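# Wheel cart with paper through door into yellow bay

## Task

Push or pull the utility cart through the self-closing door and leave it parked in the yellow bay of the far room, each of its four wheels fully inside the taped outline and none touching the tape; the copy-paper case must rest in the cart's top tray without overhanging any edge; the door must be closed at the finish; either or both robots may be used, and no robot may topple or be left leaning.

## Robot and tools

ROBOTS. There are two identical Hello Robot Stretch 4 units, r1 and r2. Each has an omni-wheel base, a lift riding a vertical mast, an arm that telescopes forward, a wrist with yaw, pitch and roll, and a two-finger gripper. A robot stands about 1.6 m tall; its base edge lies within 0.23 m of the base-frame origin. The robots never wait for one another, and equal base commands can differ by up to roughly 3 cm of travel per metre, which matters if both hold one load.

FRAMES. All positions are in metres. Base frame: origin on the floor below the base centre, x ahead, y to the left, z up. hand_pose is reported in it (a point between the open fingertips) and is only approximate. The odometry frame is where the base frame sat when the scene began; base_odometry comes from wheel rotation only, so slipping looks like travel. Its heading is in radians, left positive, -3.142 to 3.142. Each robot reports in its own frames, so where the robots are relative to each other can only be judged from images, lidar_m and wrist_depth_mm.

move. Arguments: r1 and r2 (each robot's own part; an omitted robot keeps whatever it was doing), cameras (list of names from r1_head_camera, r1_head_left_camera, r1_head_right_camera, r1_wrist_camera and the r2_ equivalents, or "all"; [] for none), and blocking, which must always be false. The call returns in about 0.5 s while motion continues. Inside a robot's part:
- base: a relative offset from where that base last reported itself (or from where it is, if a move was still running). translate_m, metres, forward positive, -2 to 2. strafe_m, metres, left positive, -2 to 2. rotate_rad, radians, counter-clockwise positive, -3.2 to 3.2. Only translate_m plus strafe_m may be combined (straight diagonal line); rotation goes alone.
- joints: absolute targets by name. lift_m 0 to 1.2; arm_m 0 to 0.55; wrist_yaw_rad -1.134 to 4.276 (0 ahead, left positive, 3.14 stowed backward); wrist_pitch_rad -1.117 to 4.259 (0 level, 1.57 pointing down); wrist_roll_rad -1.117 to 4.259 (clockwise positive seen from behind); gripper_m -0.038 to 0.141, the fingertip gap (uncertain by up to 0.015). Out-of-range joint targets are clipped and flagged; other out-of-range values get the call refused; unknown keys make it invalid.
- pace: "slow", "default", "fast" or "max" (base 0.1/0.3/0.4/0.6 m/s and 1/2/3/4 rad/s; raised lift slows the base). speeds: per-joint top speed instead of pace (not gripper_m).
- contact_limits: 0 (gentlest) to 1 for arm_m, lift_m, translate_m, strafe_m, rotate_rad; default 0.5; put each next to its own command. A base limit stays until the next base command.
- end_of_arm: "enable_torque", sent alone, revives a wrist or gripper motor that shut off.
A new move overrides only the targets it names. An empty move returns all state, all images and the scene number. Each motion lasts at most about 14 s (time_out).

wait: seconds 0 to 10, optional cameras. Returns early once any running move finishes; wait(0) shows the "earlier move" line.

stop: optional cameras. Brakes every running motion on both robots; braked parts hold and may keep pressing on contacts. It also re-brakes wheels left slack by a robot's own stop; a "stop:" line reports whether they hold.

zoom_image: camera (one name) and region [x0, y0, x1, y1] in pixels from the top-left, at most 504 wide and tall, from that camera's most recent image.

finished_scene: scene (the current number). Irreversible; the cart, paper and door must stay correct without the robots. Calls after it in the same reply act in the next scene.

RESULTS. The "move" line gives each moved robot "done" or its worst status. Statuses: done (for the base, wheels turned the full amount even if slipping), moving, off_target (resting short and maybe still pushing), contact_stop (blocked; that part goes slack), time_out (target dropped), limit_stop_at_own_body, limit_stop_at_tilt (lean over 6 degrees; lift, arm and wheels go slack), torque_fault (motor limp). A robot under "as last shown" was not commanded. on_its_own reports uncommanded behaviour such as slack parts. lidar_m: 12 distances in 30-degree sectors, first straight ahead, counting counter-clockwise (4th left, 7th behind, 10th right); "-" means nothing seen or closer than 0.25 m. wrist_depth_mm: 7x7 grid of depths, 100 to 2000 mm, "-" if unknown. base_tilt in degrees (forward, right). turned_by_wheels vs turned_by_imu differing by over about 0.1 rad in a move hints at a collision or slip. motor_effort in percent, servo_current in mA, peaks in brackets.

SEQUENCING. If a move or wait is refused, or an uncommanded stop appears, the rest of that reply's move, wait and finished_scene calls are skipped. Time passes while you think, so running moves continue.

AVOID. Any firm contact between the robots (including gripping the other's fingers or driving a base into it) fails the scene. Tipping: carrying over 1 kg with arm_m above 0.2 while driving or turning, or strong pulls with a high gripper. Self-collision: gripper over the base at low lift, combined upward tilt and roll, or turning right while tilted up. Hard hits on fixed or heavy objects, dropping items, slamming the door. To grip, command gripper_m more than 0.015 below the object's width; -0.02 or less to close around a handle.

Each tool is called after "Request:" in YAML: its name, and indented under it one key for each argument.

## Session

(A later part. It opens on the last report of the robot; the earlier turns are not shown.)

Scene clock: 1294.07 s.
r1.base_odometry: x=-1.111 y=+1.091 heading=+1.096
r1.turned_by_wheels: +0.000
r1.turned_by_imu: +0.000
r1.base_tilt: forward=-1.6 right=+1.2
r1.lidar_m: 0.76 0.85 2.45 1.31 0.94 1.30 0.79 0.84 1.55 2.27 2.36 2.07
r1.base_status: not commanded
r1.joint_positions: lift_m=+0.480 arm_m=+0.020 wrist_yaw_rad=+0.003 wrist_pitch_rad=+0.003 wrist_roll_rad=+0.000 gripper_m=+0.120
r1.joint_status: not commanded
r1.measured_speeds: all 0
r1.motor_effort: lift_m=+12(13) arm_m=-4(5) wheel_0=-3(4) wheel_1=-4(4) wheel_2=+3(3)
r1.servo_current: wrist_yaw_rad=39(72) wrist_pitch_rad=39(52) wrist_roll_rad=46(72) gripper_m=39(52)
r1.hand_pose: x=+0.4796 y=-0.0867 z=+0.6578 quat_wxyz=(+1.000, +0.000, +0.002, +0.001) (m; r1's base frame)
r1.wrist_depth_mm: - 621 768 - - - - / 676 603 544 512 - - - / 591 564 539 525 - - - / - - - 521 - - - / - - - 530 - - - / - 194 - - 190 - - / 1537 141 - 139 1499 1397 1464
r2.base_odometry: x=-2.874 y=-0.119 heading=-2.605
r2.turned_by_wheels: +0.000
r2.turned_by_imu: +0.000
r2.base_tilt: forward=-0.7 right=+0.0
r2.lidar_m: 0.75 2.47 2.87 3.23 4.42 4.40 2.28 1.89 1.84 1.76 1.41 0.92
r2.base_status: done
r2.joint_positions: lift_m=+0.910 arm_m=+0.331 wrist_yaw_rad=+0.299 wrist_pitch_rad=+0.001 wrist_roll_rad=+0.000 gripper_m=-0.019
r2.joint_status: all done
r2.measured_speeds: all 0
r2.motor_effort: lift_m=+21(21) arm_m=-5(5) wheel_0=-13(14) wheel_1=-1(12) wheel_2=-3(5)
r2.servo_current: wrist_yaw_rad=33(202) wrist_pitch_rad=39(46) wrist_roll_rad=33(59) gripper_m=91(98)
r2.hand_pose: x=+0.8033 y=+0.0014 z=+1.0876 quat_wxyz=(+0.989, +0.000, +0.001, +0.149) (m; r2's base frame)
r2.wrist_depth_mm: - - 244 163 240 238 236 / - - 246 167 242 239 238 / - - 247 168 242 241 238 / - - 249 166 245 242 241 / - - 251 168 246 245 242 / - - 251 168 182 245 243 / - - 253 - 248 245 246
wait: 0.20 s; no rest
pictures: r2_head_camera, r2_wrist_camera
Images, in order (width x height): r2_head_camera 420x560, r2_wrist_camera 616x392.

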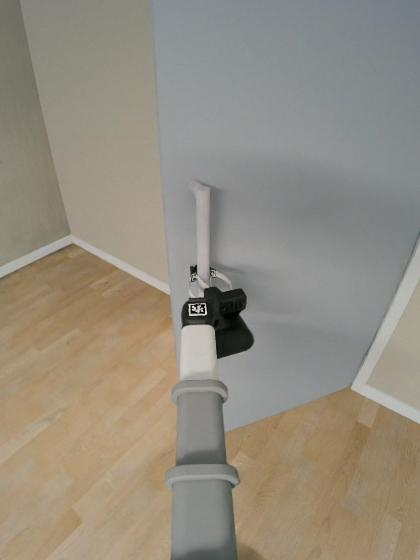

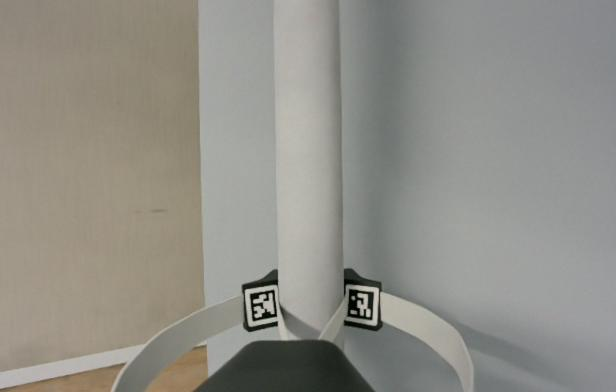

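Request:
move:
  blocking: false
  r2: {"base":{"translate_m":0.25,"strafe_m":0.13},"joints":{"wrist_yaw_rad":0.04},"pace":"slow","speeds":{"wrist_yaw_rad":0.09}}

Request:
wait:
  seconds: 4

Request:
wait:
  seconds: 0.2
  cameras: ["r2_wrist_camera","r2_head_camera"]

Scene clock: 1298.50 s.
move: r2 moving
r1: as last shown
r1.base_tilt: forward=-1.6 right=+1.3
r1.lidar_m: 0.75 0.84 2.43 1.32 0.92 1.28 0.80 0.82 1.58 2.27 2.38 2.07
r1.motor_effort: lift_m=+12(13) arm_m=-4(5) wheel_0=-3(3) wheel_1=-3(4) wheel_2=+3(3)
r1.servo_current: wrist_yaw_rad=52(52) wrist_pitch_rad=39(52) wrist_roll_rad=39(59) gripper_m=46(46)
r1.wrist_depth_mm: - 615 768 - - - - / 676 609 544 512 - - - / 597 564 535 525 - - - / - - - 521 - - - / - - - 525 - - - / - 195 - - 189 - - / 1537 141 - 139 1537 1397 1430
r2.base_odometry: x=-2.882 y=-0.131 heading=-2.605
r2.turned_by_wheels: +0.000
r2.turned_by_imu: +0.001
r2.base_tilt: forward=-0.7 right=+0.1
r2.lidar_m: 0.74 2.46 2.87 3.20 4.39 4.40 2.31 1.87 1.86 1.73 1.42 0.93
r2.base_status: translate_m moving; strafe_m moving
r2.joint_positions: lift_m=+0.910 arm_m=+0.331 wrist_yaw_rad=+0.264 wrist_pitch_rad=+0.001 wrist_roll_rad=+0.000 gripper_m=-0.019
r2.joint_status: wrist_yaw_rad moving
r2.measured_speeds: translate_m=+0.048 strafe_m=+0.025 rotate_rad=+0.001 lift_m=+0.000 arm_m=+0.000 wrist_yaw_rad=-0.083 wrist_pitch_rad=+0.000 wrist_roll_rad=+0.000
r2.motor_effort: lift_m=+21(21) arm_m=-5(5) wheel_0=-1(13) wheel_1=+4(4) wheel_2=-3(8)
r2.servo_current: wrist_yaw_rad=52(91) wrist_pitch_rad=39(46) wrist_roll_rad=46(59) gripper_m=91(98)
r2.hand_pose: x=+0.8032 y=-0.0092 z=+1.0876 quat_wxyz=(+0.991, +0.000, +0.001, +0.132) (m; r2's base frame)
r2.wrist_depth_mm: - - 243 164 241 239 239 / - - 245 165 242 242 239 / - - 247 166 244 243 241 / - - 248 167 247 243 242 / - - 249 169 248 245 245 / - - 185 170 180 246 247 / - - 251 - 250 - 247
pictures: none

Scene clock: 1302.00 s.
earlier move: r2 done
r1.base_odometry: x=-1.111 y=+1.091 heading=+1.096
r1.turned_by_wheels: +0.000
r1.turned_by_imu: +0.000
r1.base_tilt: forward=-1.6 right=+1.3
r1.lidar_m: 0.75 0.83 2.44 1.36 0.94 1.12 0.79 0.83 1.60 2.27 2.38 2.07
r1.base_status: not commanded
r1.joint_positions: lift_m=+0.480 arm_m=+0.020 wrist_yaw_rad=+0.003 wrist_pitch_rad=+0.003 wrist_roll_rad=+0.000 gripper_m=+0.120
r1.joint_status: not commanded
r1.measured_speeds: all 0
r1.motor_effort: lift_m=+12(13) arm_m=-4(5) wheel_0=-3(3) wheel_1=-3(4) wheel_2=+3(3)
r1.servo_current: wrist_yaw_rad=52(72) wrist_pitch_rad=39(52) wrist_roll_rad=46(72) gripper_m=46(52)
r1.hand_pose: x=+0.4796 y=-0.0867 z=+0.6578 quat_wxyz=(+1.000, +0.000, +0.002, +0.001) (m; r1's base frame)
r1.wrist_depth_mm: - 621 768 - - - - / 676 609 544 512 - - - / 580 554 539 525 - - - / - - - 530 - - - / - - - 535 - - - / - 194 - - 190 - - / 1576 141 - 139 1537 1464 1464
r2.base_odometry: x=-3.023 y=-0.358 heading=-2.607
r2.turned_by_wheels: -0.002
r2.turned_by_imu: -0.005
r2.base_tilt: forward=-0.6 right=+0.2
r2.lidar_m: 0.74 2.28 2.62 2.91 4.52 4.52 2.62 2.12 2.14 1.62 1.20 0.84
r2.base_status: done
r2.joint_positions: lift_m=+0.910 arm_m=+0.331 wrist_yaw_rad=+0.037 wrist_pitch_rad=+0.001 wrist_roll_rad=+0.000 gripper_m=-0.019
r2.joint_status: all done
r2.measured_speeds: all 0
r2.motor_effort: lift_m=+21(21) arm_m=-5(5) wheel_0=-13(14) wheel_1=-4(7) wheel_2=-7(8)
r2.servo_current: wrist_yaw_rad=46(104) wrist_pitch_rad=46(46) wrist_roll_rad=52(59) gripper_m=91(104)
r2.hand_pose: x=+0.7934 y=-0.0768 z=+1.0876 quat_wxyz=(+1.000, +0.000, +0.001, +0.018) (m; r2's base frame)
r2.wrist_depth_mm: - - 242 163 240 240 239 / - - 245 164 243 241 240 / - - 246 166 244 243 241 / - - 248 167 245 244 244 / - - 247 168 246 246 246 / - - 183 168 181 247 246 / - - - - 251 248 247
wait: 3.50 of 4 s (r2 has come to rest)
pictures: none

Scene clock: 1302.20 s.
r1.base_odometry: x=-1.111 y=+1.091 heading=+1.096
r1.turned_by_wheels: +0.000
r1.turned_by_imu: +0.000
r1.base_tilt: forward=-1.6 right=+1.3
r1.lidar_m: 0.74 0.85 2.43 1.33 0.93 1.10 0.80 0.83 1.63 2.28 2.33 2.07
r1.base_status: not commanded
r1.joint_positions: lift_m=+0.480 arm_m=+0.020 wrist_yaw_rad=+0.003 wrist_pitch_rad=+0.003 wrist_roll_rad=+0.000 gripper_m=+0.120
r1.joint_status: not commanded
r1.measured_speeds: all 0
r1.motor_effort: lift_m=+12(13) arm_m=-4(5) wheel_0=-3(3) wheel_1=-4(4) wheel_2=+3(3)
r1.servo_current: wrist_yaw_rad=46(72) wrist_pitch_rad=39(52) wrist_roll_rad=52(72) gripper_m=46(52)
r1.hand_pose: x=+0.4796 y=-0.0867 z=+0.6578 quat_wxyz=(+1.000, +0.000, +0.002, +0.001) (m; r1's base frame)
r1.wrist_depth_mm: - 615 768 - - - - / 683 609 544 517 - - - / 585 559 539 517 - - - / - - - 521 - - - / - - - 525 - - - / - 194 - - 190 - - / 1537 141 - 139 1537 1464 1499
r2.base_odometry: x=-3.023 y=-0.358 heading=-2.607
r2.turned_by_wheels: +0.000
r2.turned_by_imu: +0.000
r2.base_tilt: forward=-0.6 right=+0.1
r2.lidar_m: 0.75 2.31 2.64 2.88 4.54 4.50 2.63 2.13 2.10 1.59 1.19 0.82
r2.base_status: done
r2.joint_positions: lift_m=+0.910 arm_m=+0.331 wrist_yaw_rad=+0.037 wrist_pitch_rad=+0.001 wrist_roll_rad=+0.000 gripper_m=-0.019
r2.joint_status: all done
r2.measured_speeds: all 0
r2.motor_effort: lift_m=+21(21) arm_m=-5(5) wheel_0=-13(14) wheel_1=-4(7) wheel_2=-7(8)
r2.servo_current: wrist_yaw_rad=46(104) wrist_pitch_rad=39(46) wrist_roll_rad=52(59) gripper_m=91(104)
r2.hand_pose: x=+0.7934 y=-0.0768 z=+1.0876 quat_wxyz=(+1.000, +0.000, +0.001, +0.018) (m; r2's base frame)
r2.wrist_depth_mm: - - 242 163 241 240 239 / - - 244 165 242 242 241 / - - 245 166 243 243 241 / - - 247 167 245 244 243 / - - 248 168 247 246 245 / - - 183 168 180 247 247 / - - - - 249 249 248
wait: 0.20 s; no rest
pictures: r2_head_camera, r2_wrist_camera
Images, in order (width x height): r2_head_camera 420x560, r2_wrist_camera 616x392.

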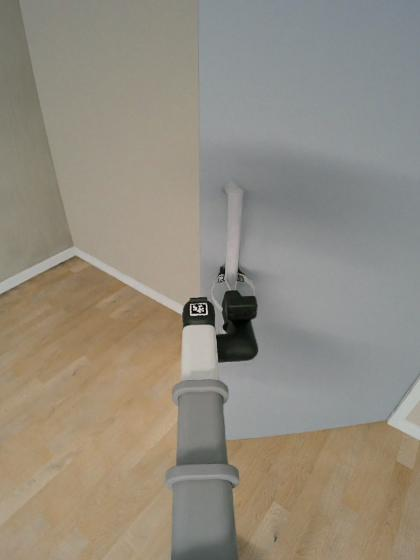

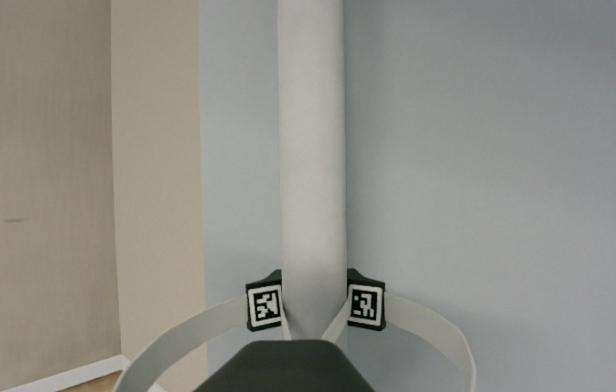

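Request:
move:
  blocking: false
  r2: {"base":{"translate_m":0.295,"strafe_m":0.06},"joints":{"wrist_yaw_rad":-0.265},"pace":"slow","speeds":{"wrist_yaw_rad":0.1}}

Request:
wait:
  seconds: 4

Request:
wait:
  seconds: 0.2
  cameras: ["r2_wrist_camera","r2_head_camera"]

Scene clock: 1311.27 s.
move: r2 moving
r1: as last shown
r1.base_tilt: forward=-1.6 right=+1.2
r1.lidar_m: 0.75 0.82 2.45 1.31 0.93 1.08 0.80 0.83 1.58 2.27 2.33 2.07
r1.motor_effort: lift_m=+12(13) arm_m=-4(5) wheel_0=-3(4) wheel_1=-4(4) wheel_2=+3(3)
r1.servo_current: wrist_yaw_rad=52(59) wrist_pitch_rad=39(46) wrist_roll_rad=65(65) gripper_m=39(46)
r1.wrist_depth_mm: - 615 759 - - - - / 668 609 544 512 - - - / 585 559 535 521 - - - / - - - 530 - - - / - - - 530 - - - / - 195 - - 190 - - / 1576 141 - 139 1537 1430 1464
r2.base_odometry: x=-3.032 y=-0.367 heading=-2.608
r2.turned_by_wheels: -0.001
r2.turned_by_imu: +0.000
r2.base_tilt: forward=-0.7 right=+0.1
r2.lidar_m: 0.74 2.30 2.60 2.89 4.55 4.49 2.64 2.14 2.11 1.60 1.18 0.85
r2.base_status: translate_m moving; strafe_m moving
r2.joint_positions: lift_m=+0.910 arm_m=+0.331 wrist_yaw_rad=-0.001 wrist_pitch_rad=+0.001 wrist_roll_rad=+0.000 gripper_m=-0.019
r2.joint_status: wrist_yaw_rad moving
r2.measured_speeds: translate_m=+0.048 strafe_m=+0.009 rotate_rad=+0.001 lift_m=+0.000 arm_m=+0.000 wrist_yaw_rad=-0.091 wrist_pitch_rad=+0.000 wrist_roll_rad=+0.000
r2.motor_effort: lift_m=+21(21) arm_m=-5(5) wheel_0=-5(10) wheel_1=+3(3) wheel_2=-8(10)
r2.servo_current: wrist_yaw_rad=59(78) wrist_pitch_rad=46(46) wrist_roll_rad=39(59) gripper_m=85(98)
r2.hand_pose: x=+0.7903 y=-0.0878 z=+1.0876 quat_wxyz=(+1.000, +0.000, +0.001, -0.001) (m; r2's base frame)
r2.wrist_depth_mm: - - 242 164 242 242 241 / - - 243 166 245 244 242 / - - 244 167 245 245 244 / - - 246 166 247 246 247 / - - 249 167 247 248 248 / - - 184 171 180 249 249 / - - 251 - 251 250 251
pictures: none

Scene clock: 1315.03 s.
earlier move: r2 done
r1.base_odometry: x=-1.111 y=+1.091 heading=+1.096
r1.turned_by_wheels: +0.000
r1.turned_by_imu: +0.000
r1.base_tilt: forward=-1.6 right=+1.2
r1.lidar_m: 0.74 0.85 2.43 1.32 0.91 0.94 0.80 0.81 1.58 2.27 2.34 2.08
r1.base_status: not commanded
r1.joint_positions: lift_m=+0.480 arm_m=+0.020 wrist_yaw_rad=+0.003 wrist_pitch_rad=+0.003 wrist_roll_rad=+0.000 gripper_m=+0.120
r1.joint_status: not commanded
r1.measured_speeds: all 0
r1.motor_effort: lift_m=+13(13) arm_m=-4(5) wheel_0=-3(4) wheel_1=-4(4) wheel_2=+3(3)
r1.servo_current: wrist_yaw_rad=52(72) wrist_pitch_rad=39(52) wrist_roll_rad=52(65) gripper_m=46(52)
r1.hand_pose: x=+0.4796 y=-0.0867 z=+0.6578 quat_wxyz=(+1.000, +0.000, +0.002, +0.001) (m; r1's base frame)
r1.wrist_depth_mm: - 615 768 - - - - / 668 609 539 521 - - - / 591 564 535 521 - - - / - - - 525 - - - / - - - 521 - - - / - 193 - - 190 - - / 1576 141 - 139 1537 1430 1430
r2.base_odometry: x=-3.247 y=-0.560 heading=-2.609
r2.turned_by_wheels: -0.001
r2.turned_by_imu: -0.003
r2.base_tilt: forward=-0.6 right=+0.1
r2.lidar_m: 0.71 1.96 2.39 2.66 4.18 4.70 2.93 2.37 2.35 1.38 0.93 0.76
r2.base_status: done
r2.joint_positions: lift_m=+0.910 arm_m=+0.331 wrist_yaw_rad=-0.264 wrist_pitch_rad=+0.001 wrist_roll_rad=+0.000 gripper_m=-0.019
r2.joint_status: all done
r2.measured_speeds: all 0
r2.motor_effort: lift_m=+21(21) arm_m=-5(5) wheel_0=-15(16) wheel_1=-3(6) wheel_2=-8(10)
r2.servo_current: wrist_yaw_rad=39(143) wrist_pitch_rad=39(46) wrist_roll_rad=52(59) gripper_m=91(98)
r2.hand_pose: x=+0.7576 y=-0.1597 z=+1.0876 quat_wxyz=(+0.991, +0.000, +0.001, -0.132) (m; r2's base frame)
r2.wrist_depth_mm: - - 242 163 242 244 - / - - 244 167 244 244 245 / - - 244 167 245 247 246 / - - 247 166 247 248 248 / - - 248 167 248 248 249 / - - 185 169 181 251 251 / - - 251 - 252 251 253
wait: 3.77 of 4 s (r2 has come to rest)
pictures: none

Scene clock: 1315.23 s.
r1.base_odometry: x=-1.111 y=+1.091 heading=+1.096
r1.turned_by_wheels: +0.000
r1.turned_by_imu: +0.000
r1.base_tilt: forward=-1.6 right=+1.3
r1.lidar_m: 0.74 0.84 2.46 1.31 0.93 0.95 0.79 0.84 1.58 2.28 2.34 2.08
r1.base_status: not commanded
r1.joint_positions: lift_m=+0.480 arm_m=+0.020 wrist_yaw_rad=+0.003 wrist_pitch_rad=+0.003 wrist_roll_rad=+0.000 gripper_m=+0.120
r1.joint_status: not commanded
r1.measured_speeds: all 0
r1.motor_effort: lift_m=+12(13) arm_m=-4(5) wheel_0=-3(4) wheel_1=-3(4) wheel_2=+3(3)
r1.servo_current: wrist_yaw_rad=59(72) wrist_pitch_rad=39(52) wrist_roll_rad=33(65) gripper_m=46(52)
r1.hand_pose: x=+0.4796 y=-0.0867 z=+0.6578 quat_wxyz=(+1.000, +0.000, +0.002, +0.001) (m; r1's base frame)
r1.wrist_depth_mm: - 615 759 - - - - / 676 603 539 517 - - - / 585 564 535 525 - - - / - - - 525 - - - / - - - 530 - - - / - 193 - - 190 - - / 1499 141 - 139 1537 1397 1499
r2.base_odometry: x=-3.247 y=-0.560 heading=-2.609
r2.turned_by_wheels: +0.000
r2.turned_by_imu: +0.000
r2.base_tilt: forward=-0.7 right=+0.1
r2.lidar_m: 0.71 1.95 2.39 2.67 4.21 4.70 2.91 2.37 2.33 1.37 0.89 0.76
r2.base_status: done
r2.joint_positions: lift_m=+0.910 arm_m=+0.331 wrist_yaw_rad=-0.264 wrist_pitch_rad=+0.001 wrist_roll_rad=+0.000 gripper_m=-0.019
r2.joint_status: all done
r2.measured_speeds: all 0
r2.motor_effort: lift_m=+21(21) arm_m=-4(5) wheel_0=-15(16) wheel_1=-3(6) wheel_2=-8(10)
r2.servo_current: wrist_yaw_rad=46(143) wrist_pitch_rad=39(46) wrist_roll_rad=46(59) gripper_m=91(98)
r2.hand_pose: x=+0.7576 y=-0.1597 z=+1.0876 quat_wxyz=(+0.991, +0.000, +0.001, -0.132) (m; r2's base frame)
r2.wrist_depth_mm: - - 241 163 242 244 - / - - 243 166 244 244 245 / - - 245 167 246 246 247 / - - 246 166 247 247 248 / - - 247 168 248 250 249 / - - 184 168 181 251 251 / - - 250 - 251 252 253
wait: 0.20 s; no rest
pictures: r2_head_camera, r2_wrist_camera
Images, in order (width x height): r2_head_camera 420x560, r2_wrist_camera 616x392.

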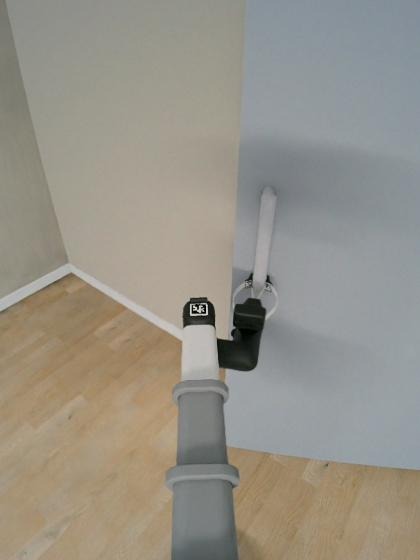

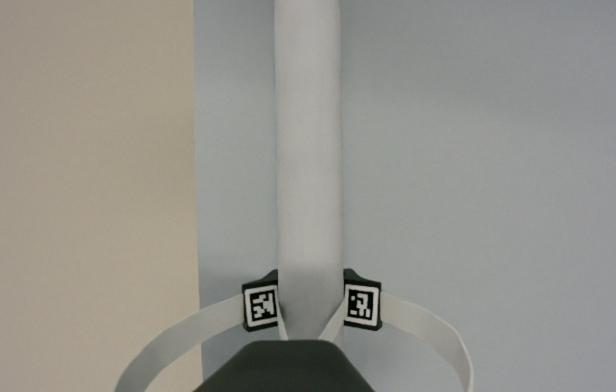

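Request:
move:
  blocking: false
  r2: {"base":{"translate_m":0.245,"strafe_m":-0.022},"joints":{"wrist_yaw_rad":-0.50},"pace":"slow","speeds":{"wrist_yaw_rad":0.095}}

Request:
wait:
  seconds: 4

Request:
wait:
  seconds: 0.2
  cameras: ["r2_wrist_camera","r2_head_camera"]

Scene clock: 1319.13 s.
move: r2 moving
r1: as last shown
r1.lidar_m: 0.74 0.82 2.45 1.30 0.93 0.96 0.81 0.84 1.61 2.29 2.37 2.06
r1.motor_effort: lift_m=+13(13) arm_m=-4(5) wheel_0=-3(3) wheel_1=-4(4) wheel_2=+3(3)
r1.servo_current: wrist_yaw_rad=46(65) wrist_pitch_rad=39(46) wrist_roll_rad=46(59) gripper_m=46(52)
r1.wrist_depth_mm: - 621 778 - - - - / 668 609 544 517 - - - / 585 559 539 525 - - - / - - - 525 - - - / - - - 525 - - - / - 195 - - 190 - - / 1576 141 - 139 1499 1397 1464
r2.base_odometry: x=-3.258 y=-0.565 heading=-2.610
r2.turned_by_wheels: -0.001
r2.turned_by_imu: +0.000
r2.base_tilt: forward=-0.6 right=+0.1
r2.lidar_m: 0.71 1.96 2.39 2.64 4.17 4.71 2.94 2.38 2.35 1.36 0.92 0.78
r2.base_status: translate_m moving; strafe_m moving
r2.joint_positions: lift_m=+0.910 arm_m=+0.331 wrist_yaw_rad=-0.299 wrist_pitch_rad=+0.001 wrist_roll_rad=+0.000 gripper_m=-0.019
r2.joint_status: wrist_yaw_rad moving
r2.measured_speeds: translate_m=+0.049 strafe_m=-0.004 rotate_rad=+0.005 lift_m=+0.000 arm_m=+0.000 wrist_yaw_rad=-0.084 wrist_pitch_rad=+0.000 wrist_roll_rad=+0.000
r2.motor_effort: lift_m=+21(21) arm_m=-5(5) wheel_0=-7(16) wheel_1=+1(3) wheel_2=-8(11)
r2.servo_current: wrist_yaw_rad=33(91) wrist_pitch_rad=39(46) wrist_roll_rad=46(52) gripper_m=91(98)
r2.hand_pose: x=+0.7518 y=-0.1686 z=+1.0876 quat_wxyz=(+0.989, +0.000, +0.001, -0.149) (m; r2's base frame)
r2.wrist_depth_mm: - - 242 164 244 244 247 / - - 243 165 245 246 247 / - - 244 167 246 247 249 / - - 245 167 248 249 250 / - - 247 169 249 250 251 / - - 183 171 180 252 252 / - 121 249 - 253 253 254
pictures: none

Scene clock: 1322.37 s.
earlier move: r2 done
r1.base_odometry: x=-1.111 y=+1.091 heading=+1.096
r1.turned_by_wheels: +0.000
r1.turned_by_imu: +0.000
r1.base_tilt: forward=-1.6 right=+1.3
r1.lidar_m: 0.75 0.85 2.44 1.32 0.90 0.86 0.79 0.84 1.59 2.27 2.37 2.07
r1.base_status: not commanded
r1.joint_positions: lift_m=+0.480 arm_m=+0.020 wrist_yaw_rad=+0.003 wrist_pitch_rad=+0.003 wrist_roll_rad=+0.000 gripper_m=+0.120
r1.joint_status: not commanded
r1.measured_speeds: all 0
r1.motor_effort: lift_m=+13(13) arm_m=-5(5) wheel_0=-3(4) wheel_1=-3(4) wheel_2=+3(3)
r1.servo_current: wrist_yaw_rad=39(72) wrist_pitch_rad=39(52) wrist_roll_rad=26(65) gripper_m=39(52)
r1.hand_pose: x=+0.4796 y=-0.0867 z=+0.6578 quat_wxyz=(+1.000, +0.000, +0.002, +0.001) (m; r1's base frame)
r1.wrist_depth_mm: - 621 778 - - - - / 683 609 539 517 - - - / 585 559 535 521 - - - / - - - 521 - - - / - - - 530 - - - / - 194 - - 189 - - / 1537 141 - 139 1576 1397 1464
r2.base_odometry: x=-3.469 y=-0.665 heading=-2.611
r2.turned_by_wheels: -0.001
r2.turned_by_imu: -0.001
r2.base_tilt: forward=-0.6 right=+0.1
r2.lidar_m: 0.71 1.60 2.25 2.49 3.88 4.89 3.10 2.51 2.25 1.12 0.80 0.68
r2.base_status: done
r2.joint_positions: lift_m=+0.910 arm_m=+0.331 wrist_yaw_rad=-0.489 wrist_pitch_rad=+0.001 wrist_roll_rad=+0.000 gripper_m=-0.019
r2.joint_status: all done
r2.measured_speeds: all 0
r2.motor_effort: lift_m=+21(21) arm_m=-5(5) wheel_0=-12(16) wheel_1=-2(5) wheel_2=-6(11)
r2.servo_current: wrist_yaw_rad=78(202) wrist_pitch_rad=39(46) wrist_roll_rad=52(65) gripper_m=91(98)
r2.hand_pose: x=+0.7155 y=-0.2126 z=+1.0876 quat_wxyz=(+0.970, +0.000, +0.001, -0.242) (m; r2's base frame)
r2.wrist_depth_mm: - - 242 164 243 241 240 / - - 243 165 243 242 242 / - - 246 167 244 245 244 / - - 247 167 245 246 246 / - - 249 168 248 246 246 / - - 184 170 180 248 248 / - 123 251 - 250 - 249
wait: 3.23 of 4 s (r2 has come to rest)
pictures: none

Scene clock: 1322.57 s.
r1.base_odometry: x=-1.111 y=+1.091 heading=+1.096
r1.turned_by_wheels: +0.000
r1.turned_by_imu: +0.000
r1.base_tilt: forward=-1.6 right=+1.3
r1.lidar_m: 0.74 0.84 2.45 1.31 0.94 0.85 0.78 0.85 1.58 2.28 2.35 2.06
r1.base_status: not commanded
r1.joint_positions: lift_m=+0.480 arm_m=+0.020 wrist_yaw_rad=+0.003 wrist_pitch_rad=+0.003 wrist_roll_rad=+0.000 gripper_m=+0.120
r1.joint_status: not commanded
r1.measured_speeds: all 0
r1.motor_effort: lift_m=+12(13) arm_m=-4(5) wheel_0=-3(4) wheel_1=-3(4) wheel_2=+3(3)
r1.servo_current: wrist_yaw_rad=52(72) wrist_pitch_rad=39(52) wrist_roll_rad=46(65) gripper_m=39(52)
r1.hand_pose: x=+0.4796 y=-0.0867 z=+0.6578 quat_wxyz=(+1.000, +0.000, +0.002, +0.001) (m; r1's base frame)
r1.wrist_depth_mm: - 621 768 - - - - / 668 603 539 521 - - - / 585 559 539 525 - - - / - - - 530 - - - / - - - 530 - - - / - 195 - - 189 - - / 1576 141 - 139 1576 1430 1464
r2.base_odometry: x=-3.469 y=-0.665 heading=-2.611
r2.turned_by_wheels: +0.000
r2.turned_by_imu: +0.000
r2.base_tilt: forward=-0.6 right=+0.2
r2.lidar_m: 0.72 1.59 2.22 2.50 3.88 4.90 3.09 2.51 2.27 1.14 0.79 0.70
r2.base_status: done
r2.joint_positions: lift_m=+0.910 arm_m=+0.331 wrist_yaw_rad=-0.489 wrist_pitch_rad=+0.001 wrist_roll_rad=+0.000 gripper_m=-0.019
r2.joint_status: all done
r2.measured_speeds: all 0
r2.motor_effort: lift_m=+21(21) arm_m=-5(5) wheel_0=-12(16) wheel_1=-2(5) wheel_2=-6(11)
r2.servo_current: wrist_yaw_rad=72(202) wrist_pitch_rad=39(46) wrist_roll_rad=39(65) gripper_m=91(98)
r2.hand_pose: x=+0.7155 y=-0.2126 z=+1.0876 quat_wxyz=(+0.970, +0.000, +0.001, -0.242) (m; r2's base frame)
r2.wrist_depth_mm: - - 243 164 241 241 241 / - - 245 165 243 243 242 / - - 246 166 246 244 243 / - - 247 167 246 245 246 / - - 249 169 248 246 247 / - - 185 170 180 248 249 / - 123 252 - 251 - 249
wait: 0.20 s; no rest
pictures: r2_head_camera, r2_wrist_camera
Images, in order (width x height): r2_head_camera 420x560, r2_wrist_camera 616x392.

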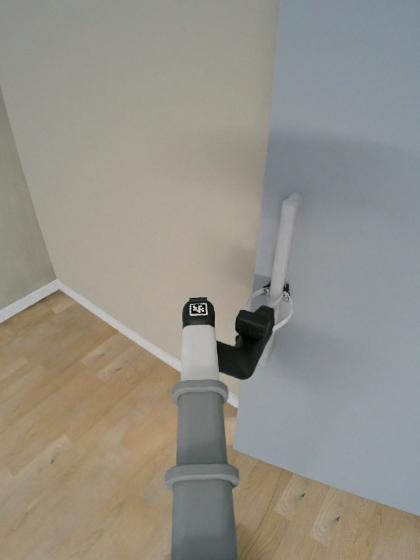

